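# Align loose board parallel to rail at gauge width

## Task

Position the loose board so it runs parallel to the fixed rail, with the gap at each of its ends equal to the round gauge's width, and leave nothing sitting in that gap.

## Robot and tools

ROBOT. Two arms, left_arm and right_arm, each end in a five-finger hand; the left hand mirrors the right. Calibrated bases in the scene frame: left_arm at (+0.039, +0.500, 0) m, right_arm at (+0.036, -0.427, 0) m, each with a tiny yaw. A camera stand sits behind them. Cameras: cam_head_left, cam_head_right, cam_high, cam_left_wrist, cam_right_wrist, each 896x504.

FRAMES. Scene frame: origin at table-top height halfway between the nominal bases, +z up, +x out over the table, +y toward left_arm. Positions, orientations (quat wxyz), velocities and targets in results use this frame. Each arm has a hand point 0.15 m out from the wrist flange and 0.05 m in front of the palm. Its +z runs along the straight fingers (fingertips reach 6 to 7 cm past it), +y points out of the palm, +x points across the palm away from the thumb on the right hand and toward the thumb on the left hand. A wrist bracket on the little-finger side juts about 0.10 m sideways. With fingers level the wrist can sit up to 0.11 m below the point (palm down) and hit the table first.

THE 28-NUMBER ROW. One flat list covers both arms, every value in [-1, 1]: left dx, dy, dz, rx, ry, rz, then left little, ring, middle, index, thumb_bend, thumb_turn, force_limit, speed; then the same fourteen for the right. The six pose numbers are an offset, not a pose: they are measured from that arm's Hand target as it stood when the action or move began, along scene-frame axes, with rotation (rx, ry, rz as one rotation vector) about the Hand target's position. Scale: 1.0 = 0.6 m or 180 degrees. All six at 0 means hold at the Hand target. Rows of one action all count from the same start, not from each other; a new call starts from the updated Hand target, so sending the same offset twice moves twice. Orientation is clipped per control step to 32 degrees from the measured one.
The eight hand numbers are absolute targets. Fingers and thumb_bend: +1 straight/open, -1 curled/closed. thumb_turn: +1 beside the palm, -1 across in front of it. force_limit: -1 about 0 N up to +1 at 10 N (15 N for the two thumb motors). speed: near zero at -1, full at +0.48 and above. There is no neutral value: to leave a hand alone, resend the last eight numbers you used for it; if none yet, copy hand_measured plus hand_force_limit and hand_speed. A thumb in front of the palm plus fingers grips things roughly 0.035 to 0.065 m thick; close at speed -0.94 or lower for a gentle grip.

TOOLS.
execute_actions(actions, cameras): actions is a list of actions, each up to 15 rows of 28 numbers; a row lasts 1/30 s, a short action repeats its last row, and each action lasts 0.5 s. Images return only when actions is [] or cameras asks.
move(target, speed, blend, stop_force, zero, blocking, cameras): target is one 28-number row or up to 15 rows, every row's offsets counted from the same starting Hand targets. speed is path top speed in m/s, 0.002 to 3.6, default 0.25 (turns up to twice that in rad/s), one value or one per target. blend in m rounds corners in a list; 0 stops at each. stop_force in N, 3 to 120, shared by both arms, ends an arm's path when its wrist sensor feels that much push against the motion; it is unreliable while the hand turns and for light loose objects; omit it when backing off a contact. zero (default true) re-zeroes before the move. blocking=false returns after about 0.5 s and cannot go with stop_force. Paths are straight, do not avoid obstacles, and are capped at 10 s.
wait(seconds 0 to 10, cameras), stop(cameras) to brake a running move, zoom_image(camera, region [x0, y0, x1, y1] pixels, at most 504 by 504), show_instructions(), zero_wrist_force(arm), finished_scene(scene 1 or 2) to end the scene irreversibly.

RESULTS. Each result gives per arm end_effector_position (m), end_effector_quat_wxyz, velocities, Hand target (your last clipped command, from which the next offsets count), joint positions and torques, Wrist force and Wrist torque in the hand's own axes plus a peak line, and per hand hand_measured, hand_stopped_by (moving, target, force, stalled, fault) and hand_load_n (positive means pushed open), in motor order. A move adds a move: line: done (within 3 mm and 2 degrees), off_target, moving, held or fault, and limits=paced or limits=held. The hand often rests short of its Hand target; resend the missing part as an offset.

CAUTIONS. Contact torque at a joint limit (wrist joints about 20 N m) or roughly 150 N of outside force freezes that arm for 10 s. Arms are stiff, so aiming even slightly past a firm surface can fault; approach slowly. Do not let the arms or hands press on each other, do not swing fast near the table, do not drop or throw parts, and keep everything on the table. Motors heating to 70 C show MOTOR HOT and at 85 C lock the arm; avoid long stretched holds or pushing toward unreachable poses. Steer paths around each arm's own base.

Each tool is called in YAML: its name, and indented under it one key for each argument.

Reference images:

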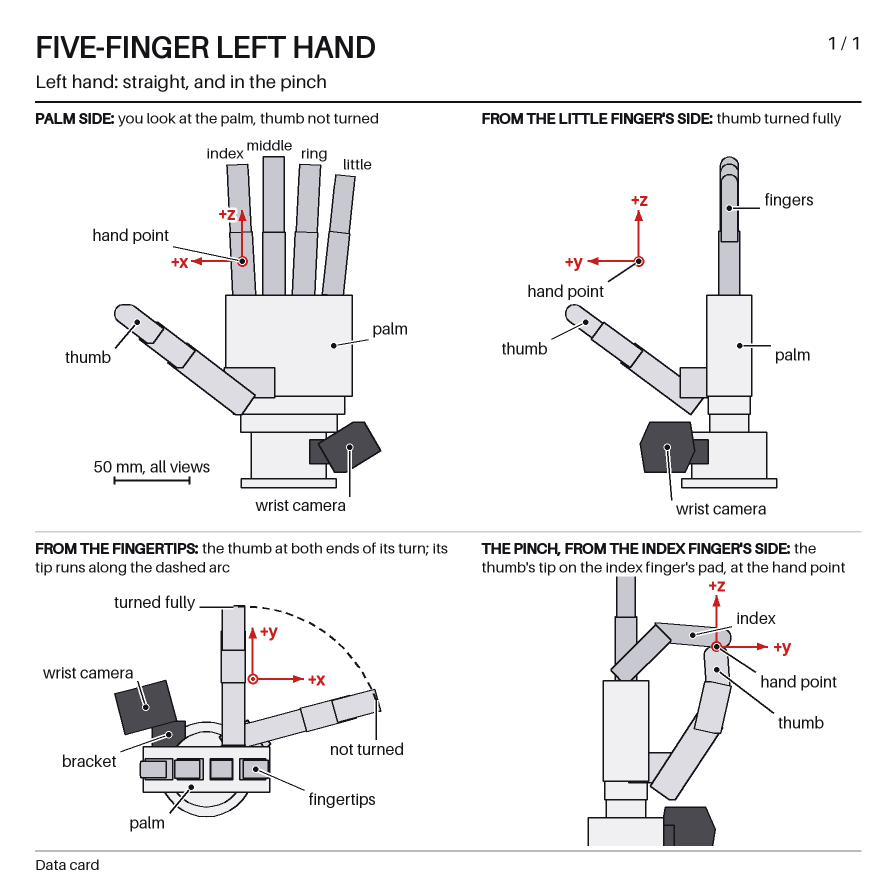

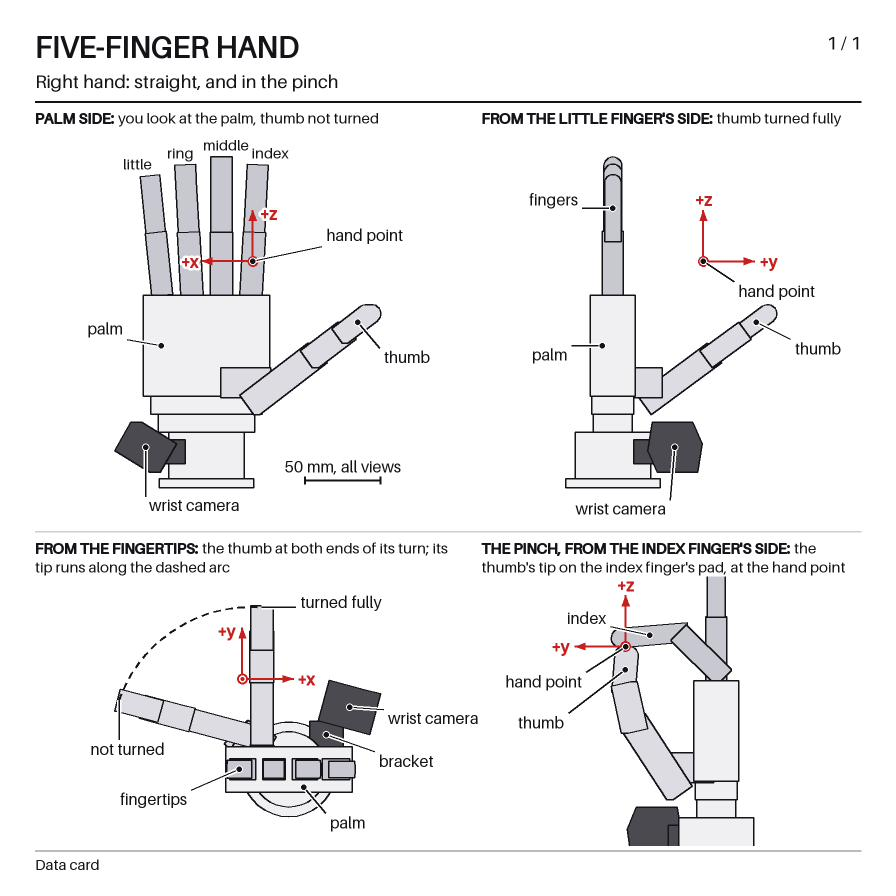

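## Session

execute_actions:
  actions: []

Scene clock: 0.00 s.
left_arm: end_effector_position=(+0.5733, +0.1461, +0.1599) hand_measured=(+1.000, +1.000, +1.000, +1.000, +1.000, +1.000) hand_load_n=(+0.0, +0.0, +0.0, +0.0, +0.0, +0.0) hand_stopped_by=(target, target, target, target, target, target) hand_force_limit=0.00 hand_speed=-0.80 end_effector_quat_wxyz=(+0.238, +0.856, +0.151, -0.434) | right_arm: end_effector_position=(+0.5462, -0.5410, +0.2752) hand_measured=(+1.000, +1.000, +1.000, +1.000, +1.000, +1.000) hand_load_n=(+0.0, +0.0, +0.0, +0.0, +0.0, +0.0) hand_stopped_by=(target, target, target, target, target, target) hand_force_limit=0.00 hand_speed=-0.80 end_effector_quat_wxyz=(+0.749, -0.623, +0.207, -0.084)
Joint positions: left_arm=[3.112 -2.616 -0.94 1.087 -0.958 1.467] | right_arm=[-0.961 -0.885 1.733 2.578 0.509 -0.041]
Joint velocities: within noise
Joint torques (N m): no reading
Motor temperatures (°C): left_arm=[31 31 31 35 35 36] | right_arm=[28 30 31 37 36 33]
Wrist force (N): no reading
Wrist torque (N m): no reading
Wrist force, peak (N): no reading
Hand target: left_arm +0.5733, +0.1461, +0.1599; +0.238, +0.856, +0.151, -0.434 | right_arm +0.5462, -0.5410, +0.2752; +0.749, -0.623, +0.207, -0.084

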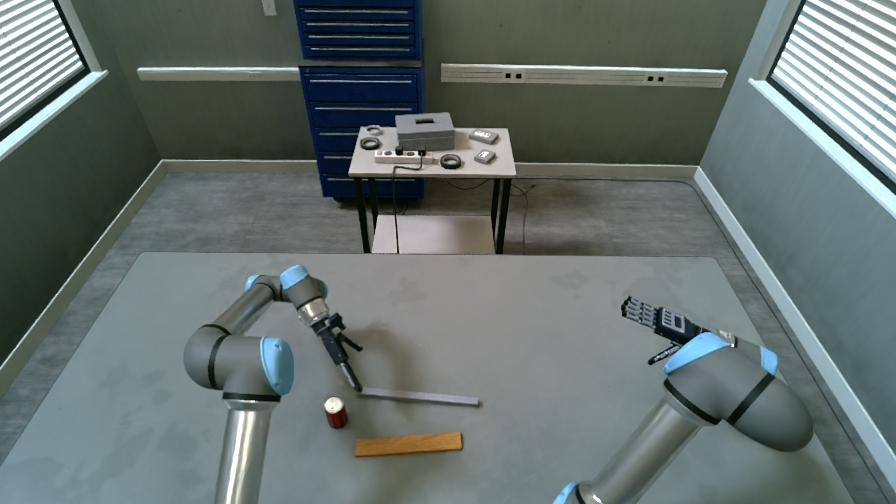

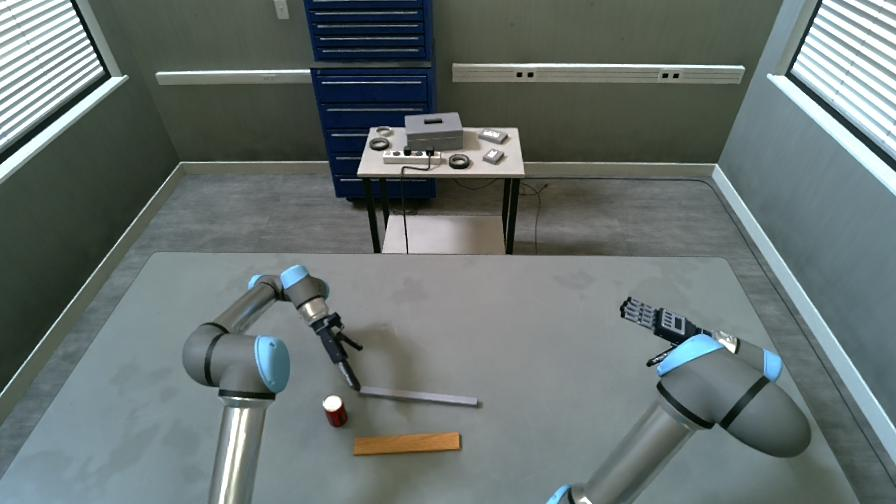

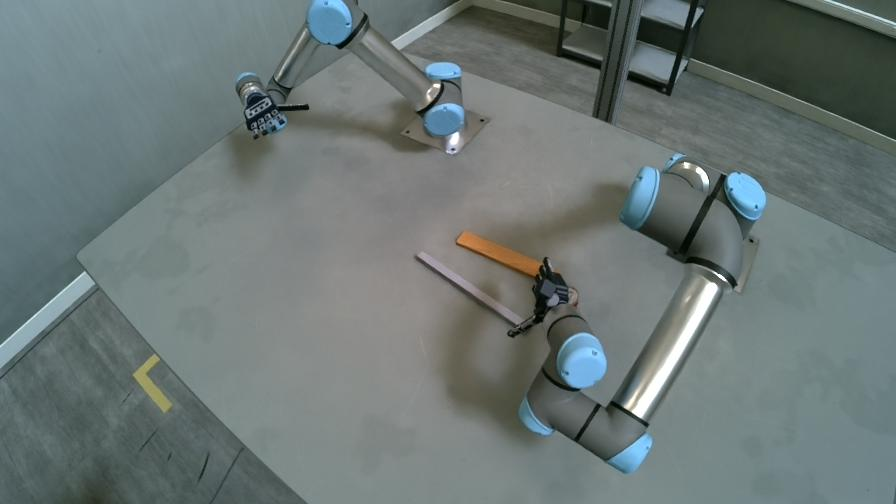

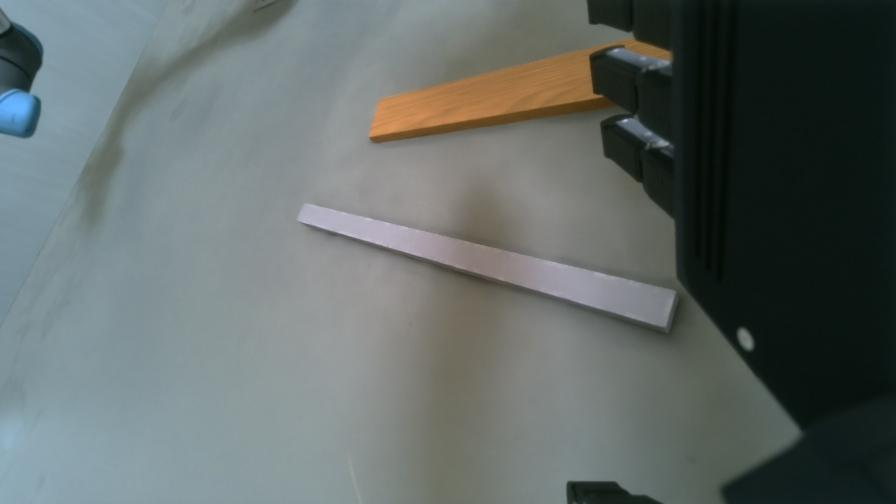

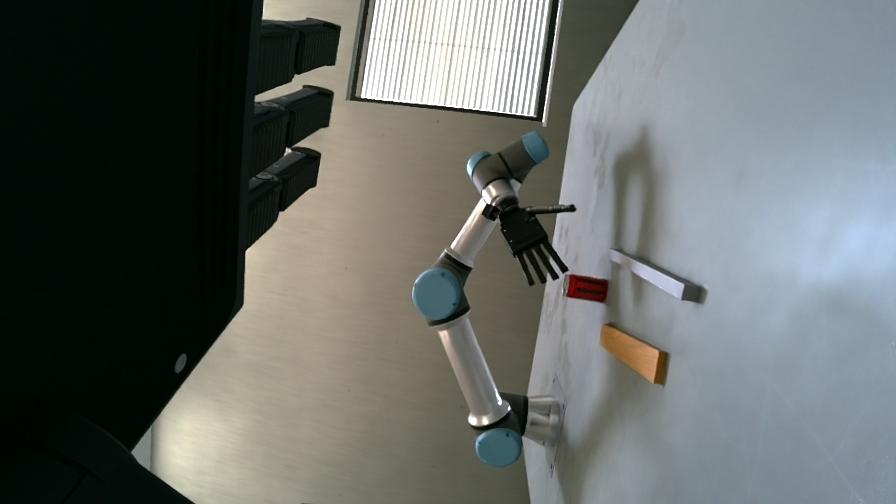

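zoom_image:
  camera: "cam_head_left"
  region: [300, 360, 520, 484]

zoom_image:
  camera: "cam_high"
  region: [390, 200, 620, 350]

zoom_image:
  camera: "cam_right_wrist"
  region: [540, 230, 740, 400]

Scaled by 2.291 from the camera's 896x504 image, which has a finer 1280x720 frame.

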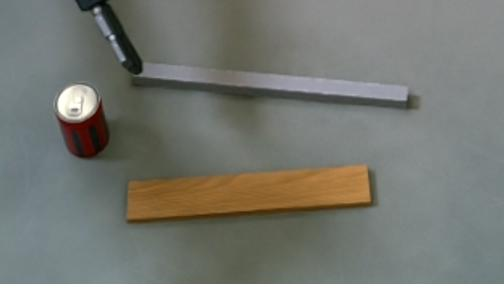

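Scaled by 2.191 from the camera's 896x504 image, which has a finer 1280x720 frame.

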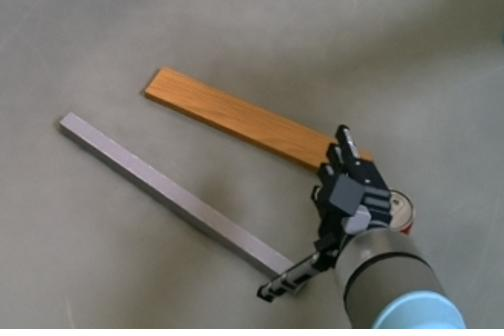

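Scaled by 2.520 from the camera's 896x504 image, which has a finer 1280x720 frame.

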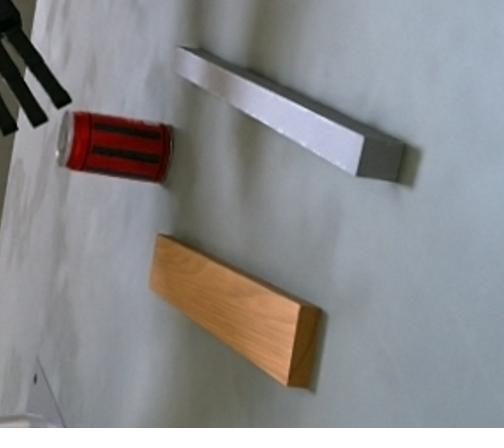

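move:
  target: [0.045, -0.04, 0.4, 0.3354, -0.0981, 0.3515, 1,1,1,1,1,1,0,-0.8, 0,0,0,0,0,0,1,1,1,1,1,1,0,-0.8]
  cameras: ["all"]

Scene clock: 11.03 s.
left_arm: end_effector_position=(+0.5991, +0.1230, +0.3988) hand_measured=(+1.000, +1.000, +1.000, +1.000, +1.000, +1.000) hand_load_n=(+0.0, +0.0, +0.0, +0.0, +0.0, +0.0) hand_stopped_by=(target, target, target, target, target, target) hand_force_limit=0.00 hand_speed=-0.80 end_effector_quat_wxyz=(+0.139, +0.726, +0.672, +0.035) | right_arm: end_effector_position=(+0.5462, -0.5410, +0.2752) hand_measured=(+1.000, +1.000, +1.000, +1.000, +1.000, +1.000) hand_load_n=(+0.0, +0.0, +0.0, +0.0, +0.0, +0.0) hand_stopped_by=(target, target, target, target, target, target) hand_force_limit=0.00 hand_speed=-0.80 end_effector_quat_wxyz=(+0.749, -0.623, +0.207, -0.084)
Joint positions: left_arm=[2.71 -2.476 -0.035 1.226 -1.537 -0.386] | right_arm=[-0.961 -0.885 1.733 2.578 0.509 -0.041]
Joint torques (N m): left_arm=[6.22 44.41 10.51 -1.44 2.5 -1.36] | right_arm=[-0.62 -41.76 -16.63 0.25 0.46 -0.24]
Wrist force (N): left_arm=[-0.1 0.3 0.4] | right_arm=[-0.2 0.1 -0.3]
Wrist torque (N m): left_arm=[0.12 -0.13 0.15] | right_arm=[0.04 0.03 -0.01]
Wrist force, peak (N): left_arm=[0.0 0.5 1.0] | right_arm=[-0.3 0.2 -0.4]
Hand target: left_arm +0.6003, +0.1221, +0.3999; +0.000, +0.707, +0.707, +0.000 | right_arm +0.5462, -0.5410, +0.2752; +0.749, -0.623, +0.207, -0.084
Off the commanded pose: left_arm 0.002 m, 17 deg | right_arm 0.000 m, 0 deg.
elbow stopped short (left arm): the move would have taken joint 3 (elbow) straighter than the controller allows.
move: off_target (left_arm)

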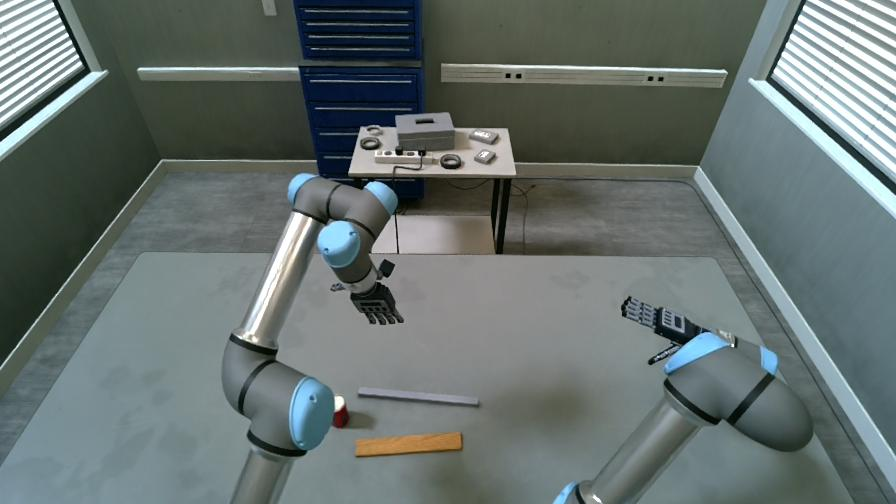

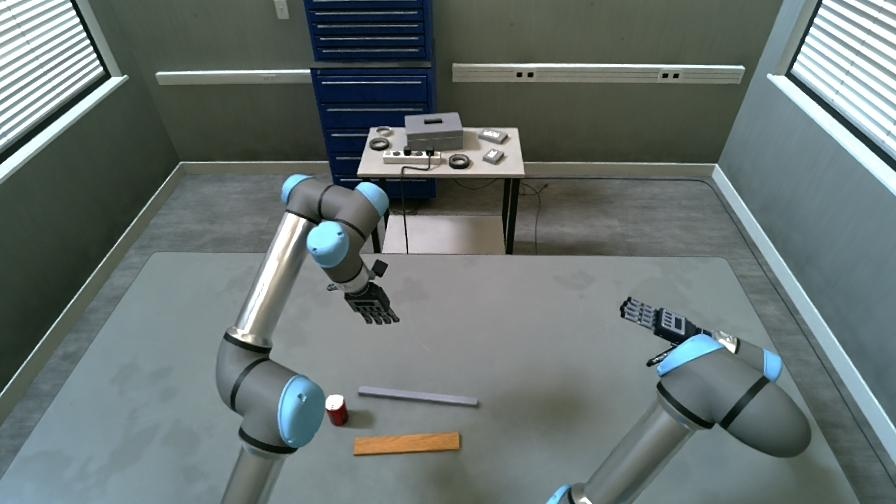

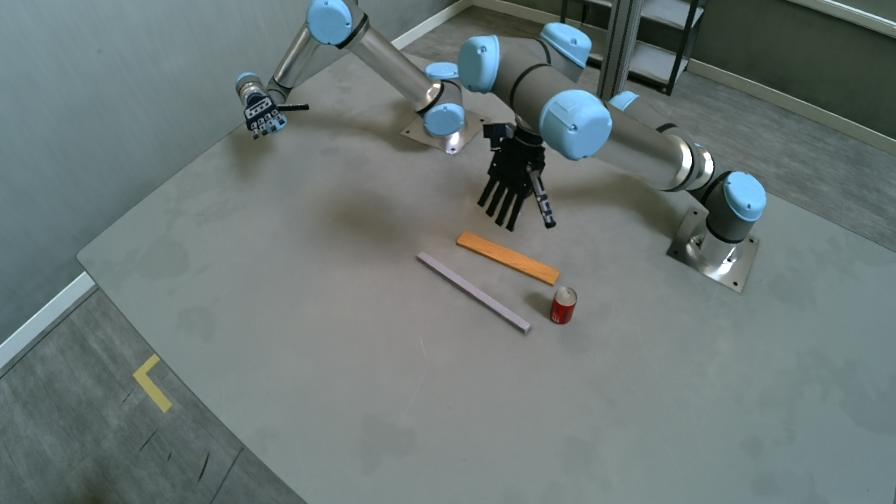

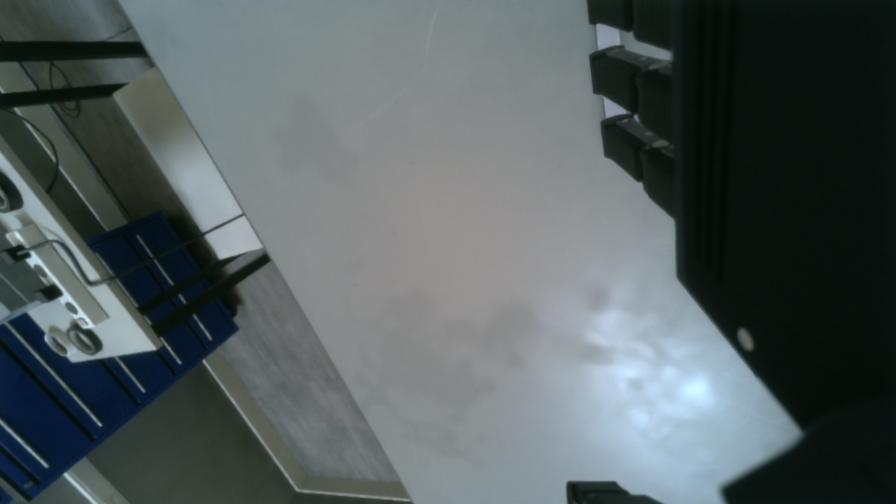

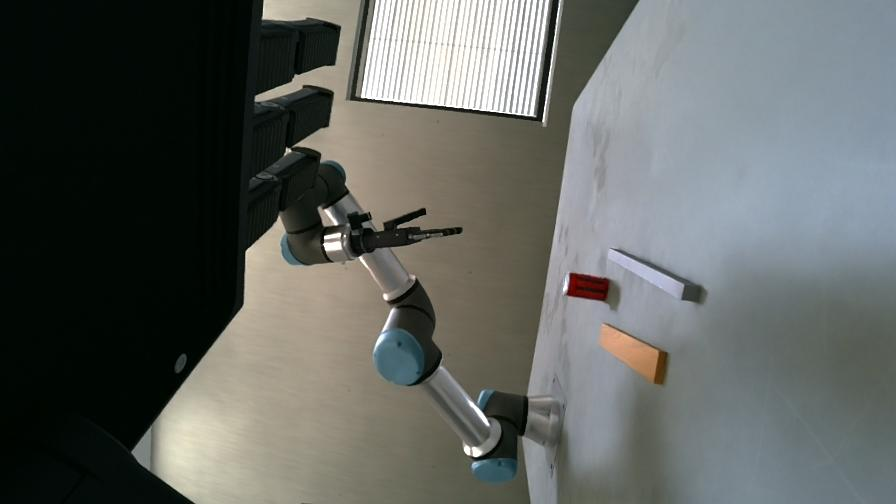

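move:
  target: [-0.3, 0.0, -0.2, 0, 0, 0, 1,1,1,1,1,1,0,-0.8, 0,0,0,0,0,0,1,1,1,1,1,1,0,-0.8]
  cameras: ["cam_left_wrist","cam_head_left","cam_high"]

Scene clock: 16.47 s.
left_arm: end_effector_position=(+0.4204, +0.1221, +0.2800) hand_measured=(+1.000, +1.000, +1.000, +1.000, +1.000, +1.000) hand_load_n=(+0.0, +0.0, +0.0, -0.5, +0.0, +0.0) hand_stopped_by=(target, target, target, target, target, target) hand_force_limit=0.00 hand_speed=-0.80 end_effector_quat_wxyz=(+0.000, +0.707, +0.707, +0.000) | right_arm: end_effector_position=(+0.5462, -0.5410, +0.2752) hand_measured=(+1.000, +1.000, +1.000, +1.000, +1.000, +1.000) hand_load_n=(+0.0, +0.0, +0.0, +0.0, +0.0, +0.0) hand_stopped_by=(target, target, target, target, target, target) hand_force_limit=0.00 hand_speed=-0.80 end_effector_quat_wxyz=(+0.749, -0.623, +0.207, -0.084)
Joint positions: left_arm=[2.522 -2.087 -1.06 1.576 -1.571 -0.646] | right_arm=[-0.961 -0.885 1.733 2.578 0.509 -0.041]
Joint torques (N m): left_arm=[-4.72 31.46 9.93 -3.25 -2.24 -1.28] | right_arm=[-1 -42.61 -15.81 0.09 0.55 -0.34]
Wrist force (N): left_arm=[0.2 0.6 0.5] | right_arm=[0.1 0.2 -0.3]
Wrist torque (N m): left_arm=[0.15 -0.19 0.18] | right_arm=[0.05 -0.01 0.01]
Wrist force, peak (N): left_arm=[1.5 1.9 -0.1] | right_arm=[0.0 0.1 -0.5]
Hand target: left_arm +0.4203, +0.1221, +0.2799; +0.000, +0.707, +0.707, +0.000 | right_arm +0.5462, -0.5410, +0.2752; +0.749, -0.623, +0.207, -0.084
Off the commanded pose: left_arm 0.000 m, 0 deg | right_arm 0.000 m, 0 deg.
move: done
Images, in order (width x height): cam_head_left 896x504, cam_high 896x504, cam_left_wrist 896x504.

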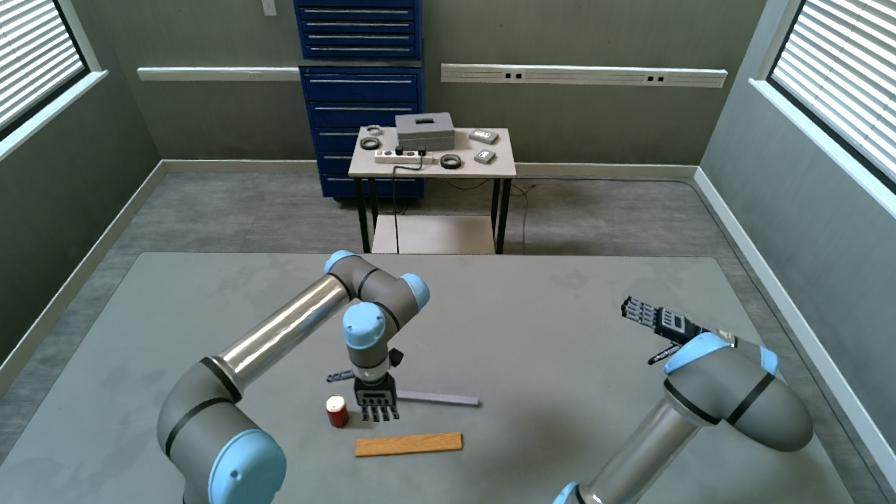

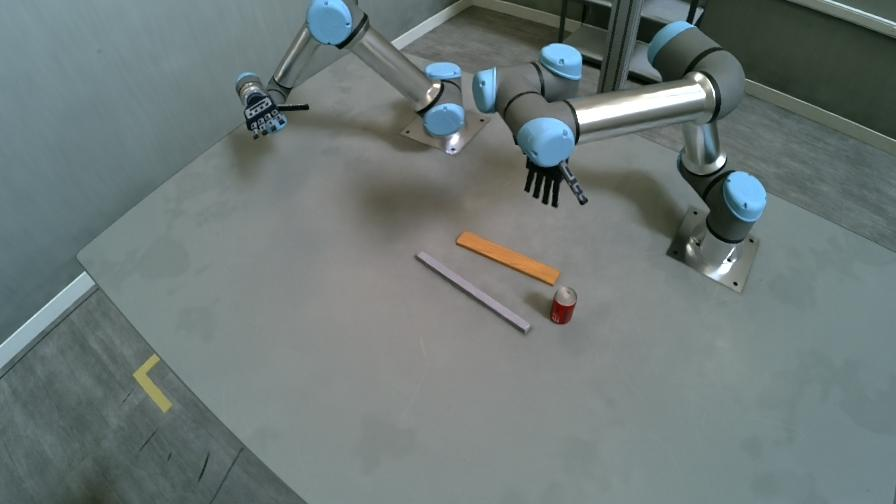

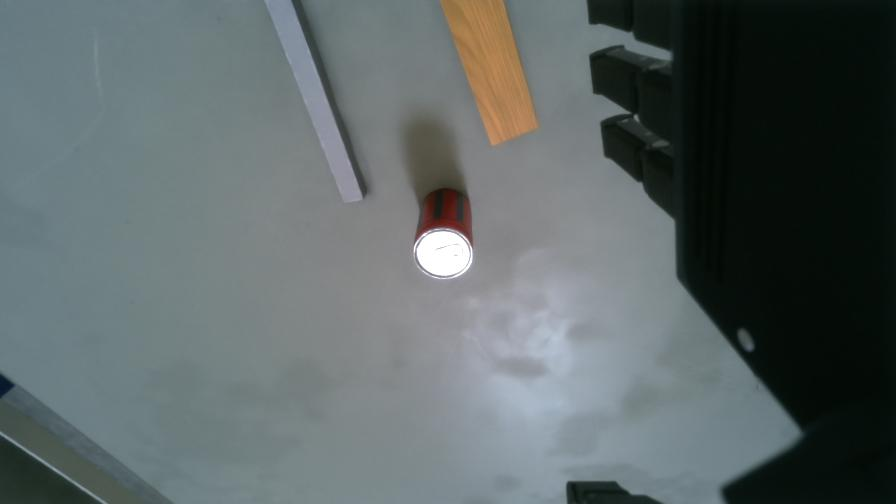

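move:
  target: [0, -0.1, 0, 0, 0, 0, 1,1,1,1,1,1,0,-0.8, 0,0,0,0,0,0,1,1,1,1,1,1,0,-0.8]
  cameras: ["cam_left_wrist"]

move:
  target: [0, -0.1, 0, 0, 0, 0, 1,1,1,1,1,1,0,-0.8, 0,0,0,0,0,0,1,1,1,1,1,1,0,-0.8]
  cameras: ["cam_left_wrist"]

move:
  target: [0.1, 0, 0, 0, 0, 0, 1,1,1,1,1,1,0,-0.8, 0,0,0,0,0,0,1,1,1,1,1,1,0,-0.8]
  cameras: ["cam_left_wrist"]

Scene clock: 19.10 s.
left_arm: end_effector_position=(+0.4203, +0.0621, +0.2799) hand_measured=(+1.000, +1.000, +1.000, +1.000, +1.000, +1.000) hand_load_n=(+0.0, +0.0, +0.0, +0.0, +0.0, +0.5) hand_stopped_by=(target, target, target, target, target, target) hand_force_limit=0.00 hand_speed=-0.80 end_effector_quat_wxyz=(+0.000, +0.707, +0.707, +0.000) | right_arm: end_effector_position=(+0.5462, -0.5410, +0.2752) hand_measured=(+1.000, +1.000, +1.000, +1.000, +1.000, +1.000) hand_load_n=(+0.0, +0.0, +0.0, +0.0, +0.0, +0.0) hand_stopped_by=(target, target, target, target, target, target) hand_force_limit=0.00 hand_speed=-0.80 end_effector_quat_wxyz=(+0.749, -0.623, +0.207, -0.084)
Joint positions: left_arm=[2.434 -2.232 -0.828 1.489 -1.571 -0.734] | right_arm=[-0.961 -0.885 1.733 2.578 0.509 -0.041]
Joint torques (N m): left_arm=[-5.78 39.14 24.96 -2.65 -2.34 -0.75] | right_arm=[-1.1 -42.94 -16.15 0.11 0.55 -0.46]
Wrist force (N): left_arm=[0.3 0.6 0.2] | right_arm=[-0.1 0.0 -0.3]
Wrist torque (N m): left_arm=[0.16 -0.21 0.21] | right_arm=[0.03 0.02 -0.01]
Wrist force, peak (N): left_arm=[1.2 0.8 0.4] | right_arm=[0.0 0.4 -0.4]
Hand target: left_arm +0.4203, +0.0621, +0.2799; +0.000, +0.707, +0.707, +0.000 | right_arm +0.5462, -0.5410, +0.2752; +0.749, -0.623, +0.207, -0.084
Off the commanded pose: left_arm 0.000 m, 0 deg | right_arm 0.000 m, 0 deg.
move: done
Images, in order (width x height): cam_left_wrist 896x504.

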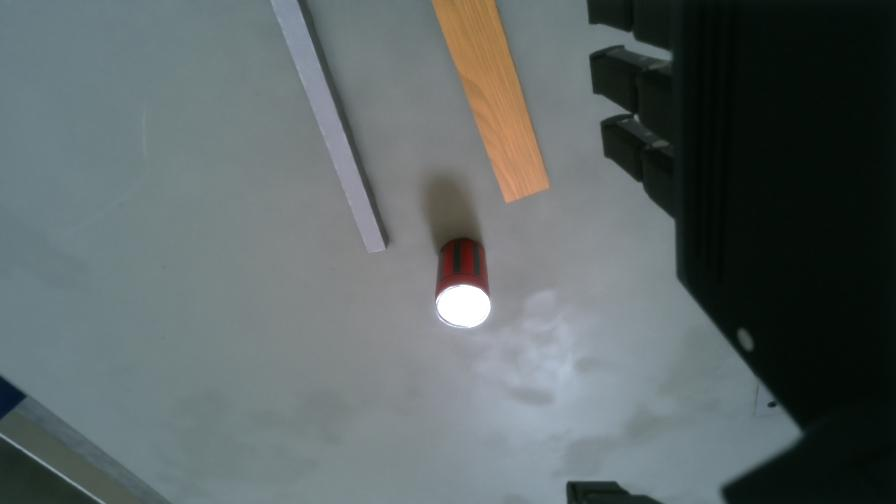

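Scene clock: 20.00 s.
left_arm: end_effector_position=(+0.4203, +0.0021, +0.2799) hand_measured=(+1.000, +1.000, +1.000, +1.000, +1.000, +1.000) hand_load_n=(+0.0, +0.0, +0.0, -0.5, +0.0, +0.0) hand_stopped_by=(target, target, target, target, target, target) hand_force_limit=0.00 hand_speed=-0.80 end_effector_quat_wxyz=(+0.000, +0.707, +0.707, +0.000) | right_arm: end_effector_position=(+0.5462, -0.5410, +0.2752) hand_measured=(+1.000, +1.000, +1.000, +1.000, +1.000, +1.000) hand_load_n=(+0.0, +0.0, +0.0, +0.0, +0.0, +0.0) hand_stopped_by=(target, target, target, target, target, target) hand_force_limit=0.00 hand_speed=-0.80 end_effector_quat_wxyz=(+0.749, -0.623, +0.207, -0.084)
Joint positions: left_arm=[2.359 -2.43 -0.48 1.339 -1.571 -0.808] | right_arm=[-0.961 -0.885 1.733 2.578 0.509 -0.041]
Joint torques (N m): left_arm=[-3.25 44.03 23.5 -2.95 -2.38 0.25] | right_arm=[-1.27 -43.71 -14.98 0.1 0.64 -0.2]
Wrist force (N): left_arm=[0.1 0.2 0.6] | right_arm=[0.1 0.0 -0.5]
Wrist torque (N m): left_arm=[0.05 -0.17 0.18] | right_arm=[0.03 0.00 0.01]
Wrist force, peak (N): left_arm=[1.4 1.0 0.2] | right_arm=[0.0 0.0 -0.5]
Hand target: left_arm +0.4203, +0.0021, +0.2799; +0.000, +0.707, +0.707, +0.000 | right_arm +0.5462, -0.5410, +0.2752; +0.749, -0.623, +0.207, -0.084
Off the commanded pose: left_arm 0.000 m, 0 deg | right_arm 0.000 m, 0 deg.
move: done
Images, in order (width x height): cam_left_wrist 896x504.

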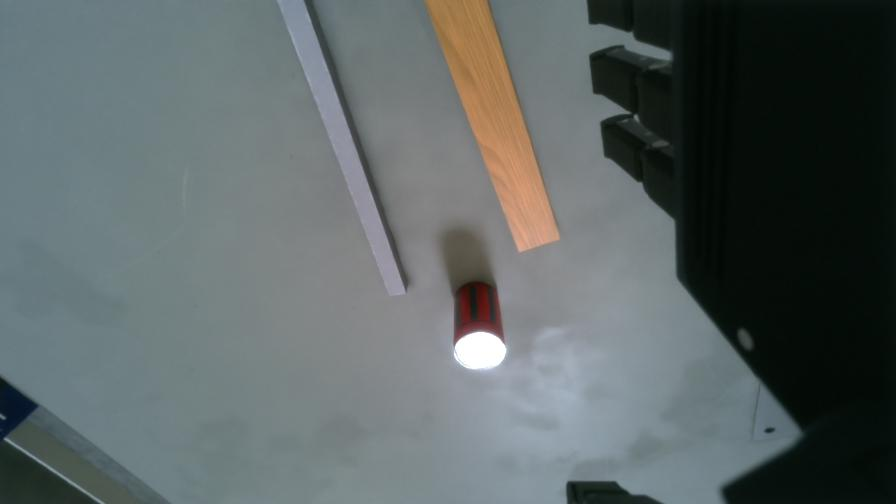

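Scene clock: 21.03 s.
left_arm: end_effector_position=(+0.4795, +0.0031, +0.2793) hand_measured=(+1.000, +1.000, +1.000, +1.000, +1.000, +1.000) hand_load_n=(+0.0, +0.0, +0.0, +0.0, +0.0, +0.0) hand_stopped_by=(target, target, target, target, target, target) hand_force_limit=0.00 hand_speed=-0.80 end_effector_quat_wxyz=(+0.013, +0.710, +0.704, +0.000) | right_arm: end_effector_position=(+0.5462, -0.5410, +0.2752) hand_measured=(+1.000, +1.000, +1.000, +1.000, +1.000, +1.000) hand_load_n=(+0.0, +0.0, +0.0, +0.0, +0.0, +0.0) hand_stopped_by=(target, target, target, target, target, target) hand_force_limit=0.00 hand_speed=-0.80 end_effector_quat_wxyz=(+0.749, -0.623, +0.207, -0.084)
Joint positions: left_arm=[2.429 -2.656 -0.035 1.146 -1.569 -0.731] | right_arm=[-0.961 -0.885 1.733 2.578 0.509 -0.041]
Joint torques (N m): left_arm=[4.7 49.98 15.3 -3.5 -0.77 0.25] | right_arm=[-1.06 -44.06 -15.59 0.01 0.44 -0.41]
Wrist force (N): left_arm=[0.1 0.7 0.2] | right_arm=[0.0 0.0 -0.2]
Wrist torque (N m): left_arm=[0.19 -0.17 0.06] | right_arm=[0.01 0.00 0.00]
Wrist force, peak (N): left_arm=[0.4 2.1 0.7] | right_arm=[-0.3 0.3 -0.2]
Hand target: left_arm +0.4803, +0.0021, +0.2799; +0.000, +0.707, +0.707, +0.000 | right_arm +0.5462, -0.5410, +0.2752; +0.749, -0.623, +0.207, -0.084
Off the commanded pose: left_arm 0.001 m, 2 deg | right_arm 0.000 m, 0 deg.
elbow stopped short (left arm): the move would have taken joint 3 (elbow) straighter than the controller allows.
move: done
Images, in order (width x height): cam_left_wrist 896x504.

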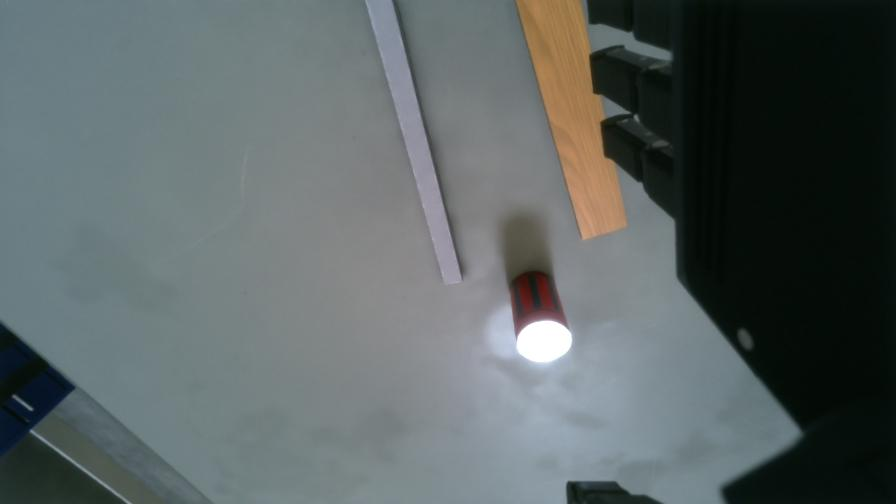

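move:
  target: [-0.15, -0.0833, -0.1, 0, 0, 0, 1,1,1,1,1,1,0,-0.8, 0,0,0,0,0,0,1,1,1,1,1,1,0,-0.8]
  cameras: ["cam_left_wrist"]

Scene clock: 34.27 s.
left_arm: end_effector_position=(+0.3904, -0.0478, +0.2199) hand_measured=(+1.000, +1.000, +1.000, +1.000, +1.000, +1.000) hand_load_n=(+0.0, +0.0, +0.0, +0.0, +0.0, +0.0) hand_stopped_by=(target, target, target, target, target, target) hand_force_limit=0.00 hand_speed=-0.80 end_effector_quat_wxyz=(+0.000, +0.707, +0.707, +0.000) | right_arm: end_effector_position=(+0.5462, -0.5410, +0.2752) hand_measured=(+1.000, +1.000, +1.000, +1.000, +1.000, +1.000) hand_load_n=(+0.0, +0.0, +0.0, +0.0, +0.0, -0.5) hand_stopped_by=(target, target, target, target, target, target) hand_force_limit=0.00 hand_speed=-0.80 end_effector_quat_wxyz=(+0.749, -0.623, +0.207, -0.084)
Joint positions: left_arm=[2.27 -2.522 -0.463 1.415 -1.571 -0.898] | right_arm=[-0.961 -0.885 1.733 2.578 0.509 -0.041]
Joint torques (N m): left_arm=[-4.58 57.17 12.6 -1.34 -2.44 -1.25] | right_arm=[0.17 -44.07 -16.64 0.26 0.49 -0.43]
Wrist force (N): left_arm=[0.4 0.5 0.2] | right_arm=[-0.1 0.1 -0.4]
Wrist torque (N m): left_arm=[0.12 -0.24 0.23] | right_arm=[0.04 0.03 0.00]
Wrist force, peak (N): left_arm=[2.1 2.7 -0.9] | right_arm=[-0.4 0.1 -0.4]
Hand target: left_arm +0.3903, -0.0479, +0.2199; +0.000, +0.707, +0.707, +0.000 | right_arm +0.5462, -0.5410, +0.2752; +0.749, -0.623, +0.207, -0.084
Off the commanded pose: left_arm 0.000 m, 0 deg | right_arm 0.000 m, 0 deg.
move: done
Images, in order (width x height): cam_left_wrist 896x504.

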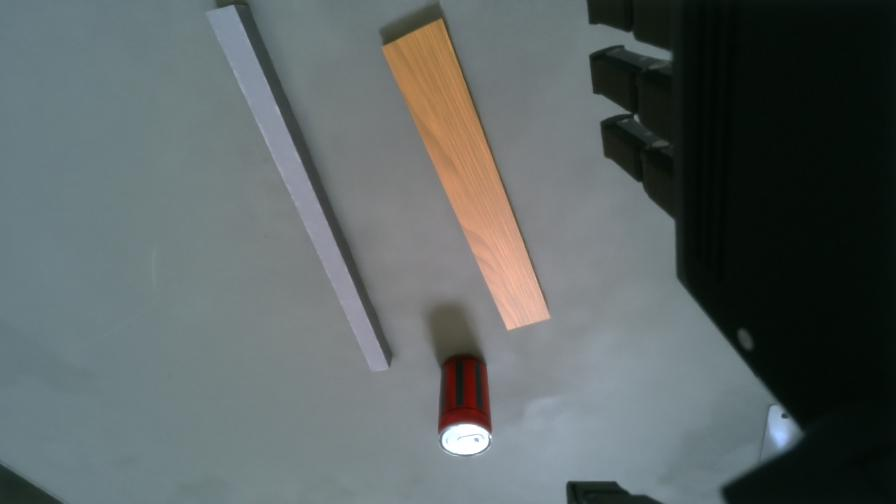

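move:
  target:
    - [0.1438, 0.5078, -0.0332, 0, 0, -0.3835, 1,1,1,1,1,1,0,-0.8, 0,0,0,0,0,0,1,1,1,1,1,1,0,-0.8]
    - [0.1438, 0.5078, -0.1832, 0, 0, -0.3835, 1,1,1,1,1,1,0,-0.8, 0,0,0,0,0,0,1,1,1,1,1,1,0,-0.8]
  cameras: ["cam_left_wrist","cam_head_left","cam_high"]

Scene clock: 42.87 s.
left_arm: end_effector_position=(+0.4766, +0.2568, +0.1101) hand_measured=(+1.000, +1.000, +1.000, +1.000, +1.000, +1.000) hand_load_n=(+0.0, +0.0, +0.0, +0.0, +0.0, +0.0) hand_stopped_by=(target, target, target, target, target, target) hand_force_limit=0.00 hand_speed=-0.80 end_effector_quat_wxyz=(+0.000, +0.983, +0.182, +0.000) | right_arm: end_effector_position=(+0.5462, -0.5410, +0.2752) hand_measured=(+1.000, +1.000, +1.000, +1.000, +1.000, +1.000) hand_load_n=(+0.0, +0.0, +0.0, +0.0, +0.0, -0.5) hand_stopped_by=(target, target, target, target, target, target) hand_force_limit=0.00 hand_speed=-0.80 end_effector_quat_wxyz=(+0.749, -0.623, +0.207, -0.084)
Joint positions: left_arm=[3.007 -1.985 -1.667 2.081 -1.571 1.044] | right_arm=[-0.961 -0.885 1.733 2.578 0.509 -0.041]
Joint torques (N m): left_arm=[-3.65 30.22 10.65 -0.94 2.36 -1.2] | right_arm=[0.12 -43.76 -17.46 0.1 0.66 -0.46]
Wrist force (N): left_arm=[-0.1 0.7 0.4] | right_arm=[0.0 0.2 -0.3]
Wrist torque (N m): left_arm=[0.19 -0.17 0.09] | right_arm=[0.05 0.01 0.00]
Wrist force, peak (N): left_arm=[0.1 0.5 2.3] | right_arm=[-0.4 0.2 -0.4]
Hand target: left_arm +0.4766, +0.2568, +0.1100; +0.000, +0.983, +0.182, +0.000 | right_arm +0.5462, -0.5410, +0.2752; +0.749, -0.623, +0.207, -0.084
Off the commanded pose: left_arm 0.000 m, 0 deg | right_arm 0.000 m, 0 deg.
move: done
Images, in order (width x height): cam_head_left 896x504, cam_high 896x504, cam_left_wrist 896x504.

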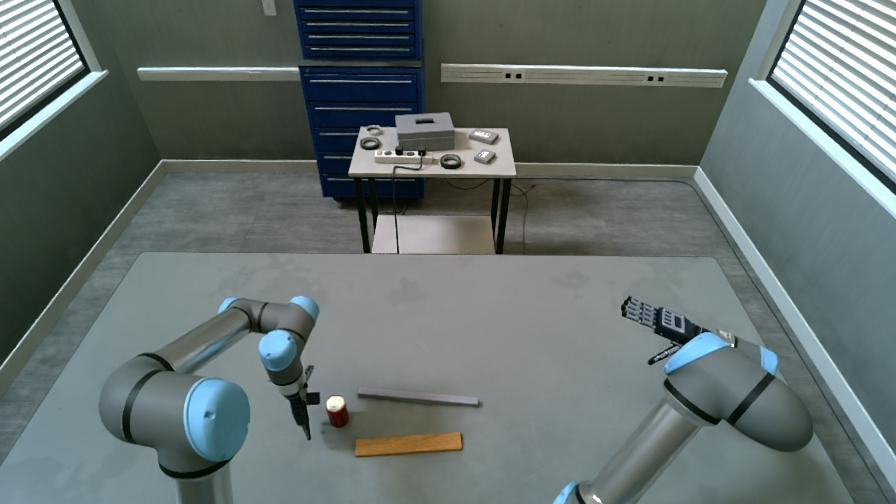

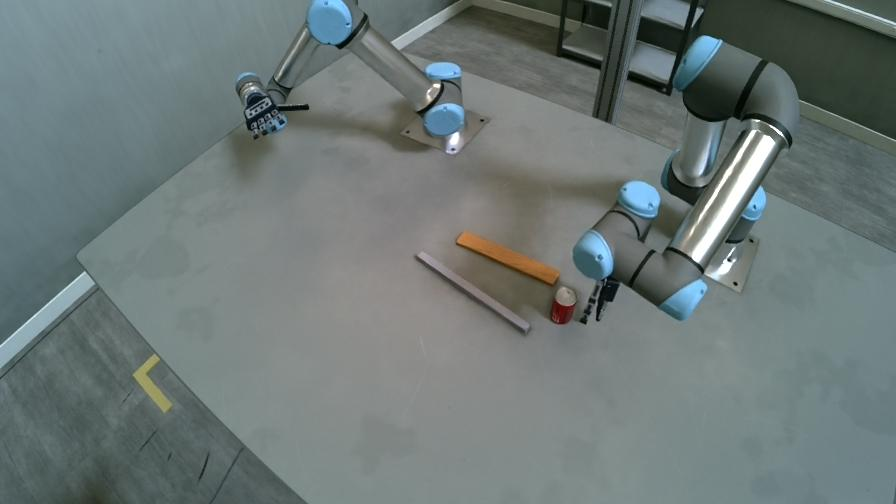

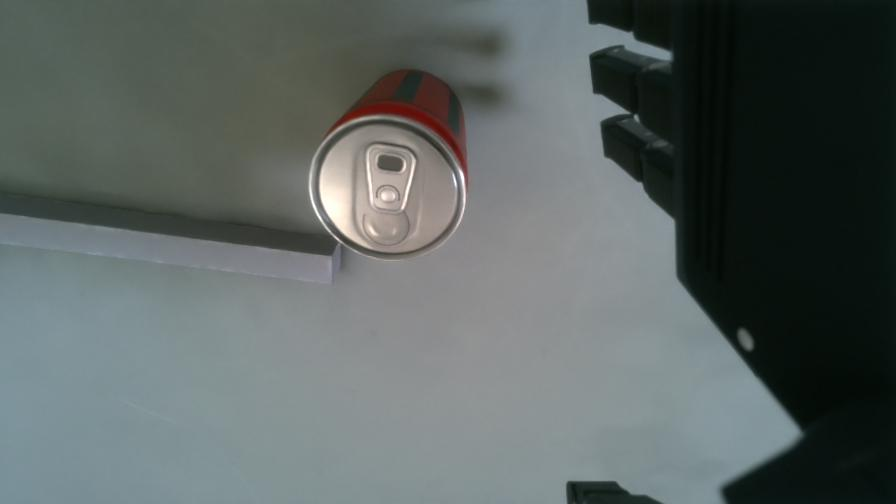

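move:
  target: [-0.0232, -0.0093, -0.03, 0, 0, 0, 1,1,1,1,1,1,0,-0.8, 0,0,0,0,0,0,1,1,1,1,1,1,0,-0.8]
  speed: 0.1

move:
  target: [0,0, -0.06, 0, 0, 0, 1,1,1,1,1,1,0,-0.8, 0,0,0,0,0,0,1,1,1,1,1,1,0,-0.8]
  speed: 0.01
  stop_force: 4
  cameras: ["cam_left_wrist"]

Scene clock: 46.87 s.
left_arm: end_effector_position=(+0.4626, +0.2512, +0.0919) hand_measured=(+1.000, +1.000, +1.000, +1.000, +1.000, +1.000) hand_load_n=(+0.0, -0.5, +0.0, +0.0, +0.0, +0.0) hand_stopped_by=(target, target, target, target, target, target) hand_force_limit=0.00 hand_speed=-0.80 end_effector_quat_wxyz=(+0.000, +0.983, +0.182, +0.000) | right_arm: end_effector_position=(+0.5462, -0.5410, +0.2752) hand_measured=(+1.000, +1.000, +1.000, +1.000, +1.000, +1.000) hand_load_n=(+0.0, +0.0, +0.0, +0.0, +0.0, -0.5) hand_stopped_by=(target, target, target, target, target, target) hand_force_limit=0.00 hand_speed=-0.80 end_effector_quat_wxyz=(+0.749, -0.623, +0.207, -0.084)
Joint positions: left_arm=[2.987 -1.986 -1.719 2.134 -1.571 1.024] | right_arm=[-0.961 -0.885 1.733 2.578 0.509 -0.041]
Joint torques (N m): left_arm=[6.4 30.19 23.45 -3.86 1.82 1.16] | right_arm=[-1.45 -42.72 -16.65 0.33 0.59 -0.49]
Wrist force (N): left_arm=[-0.1 0.5 0.5] | right_arm=[-0.1 -0.1 -0.1]
Wrist torque (N m): left_arm=[0.14 -0.18 0.20] | right_arm=[-0.01 0.02 -0.01]
Wrist force, peak (N): left_arm=[-0.5 0.5 0.8] | right_arm=[-0.2 0.1 -0.5]
Hand target: left_arm +0.4627, +0.2512, +0.0920; +0.000, +0.983, +0.182, +0.000 | right_arm +0.5462, -0.5410, +0.2752; +0.749, -0.623, +0.207, -0.084
Off the commanded pose: left_arm 0.000 m, 0 deg | right_arm 0.000 m, 0 deg.
move: done

Scene clock: 50.10 s.
left_arm: end_effector_position=(+0.4627, +0.2512, +0.0703) hand_measured=(+1.000, +1.000, +1.000, +1.000, +1.000, +1.000) hand_load_n=(+0.0, +0.0, +0.0, +0.0, +0.0, +0.0) hand_stopped_by=(target, target, target, target, target, target) hand_force_limit=0.00 hand_speed=-0.80 end_effector_quat_wxyz=(+0.000, +0.983, +0.182, +0.000) | right_arm: end_effector_position=(+0.5462, -0.5410, +0.2752) hand_measured=(+1.000, +1.000, +1.000, +1.000, +1.000, +1.000) hand_load_n=(+0.0, -0.5, +0.0, +0.0, +0.0, +0.0) hand_stopped_by=(target, target, target, target, target, target) hand_force_limit=0.00 hand_speed=-0.80 end_effector_quat_wxyz=(+0.749, -0.623, +0.207, -0.084)
Joint positions: left_arm=[2.987 -2.014 -1.741 2.185 -1.571 1.024] | right_arm=[-0.961 -0.885 1.733 2.578 0.509 -0.041]
Joint torques (N m): left_arm=[5.27 44.38 21.48 -3.31 -0.64 1.12] | right_arm=[-1.21 -42.44 -16.06 0.18 0.67 -0.66]
Wrist force (N): left_arm=[0.1 0.8 -5.4] | right_arm=[-0.1 0.1 -0.2]
Wrist torque (N m): left_arm=[0.51 -0.28 0.20] | right_arm=[0.03 0.02 -0.01]
Wrist force, peak (N): left_arm=[0.4 0.5 -13.8] | right_arm=[0.0 0.4 -0.4]
Hand target: left_arm +0.4627, +0.2512, +0.0703; +0.000, +0.983, +0.182, +0.000 (not the last commanded pose) | right_arm +0.5462, -0.5410, +0.2752; +0.749, -0.623, +0.207, -0.084
Off the commanded pose: left_arm 0.014 m, 0 deg | right_arm 0.000 m, 0 deg.
move: contact (left_arm)
Images, in order (width x height): cam_left_wrist 896x504.

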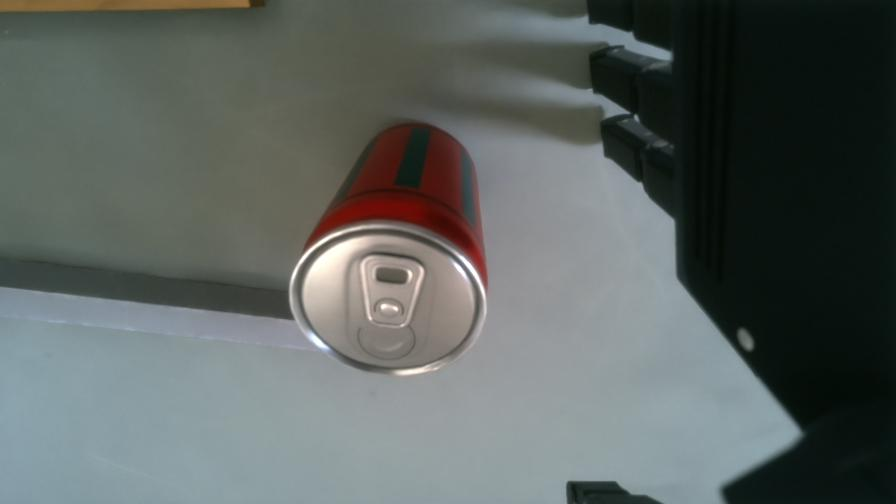

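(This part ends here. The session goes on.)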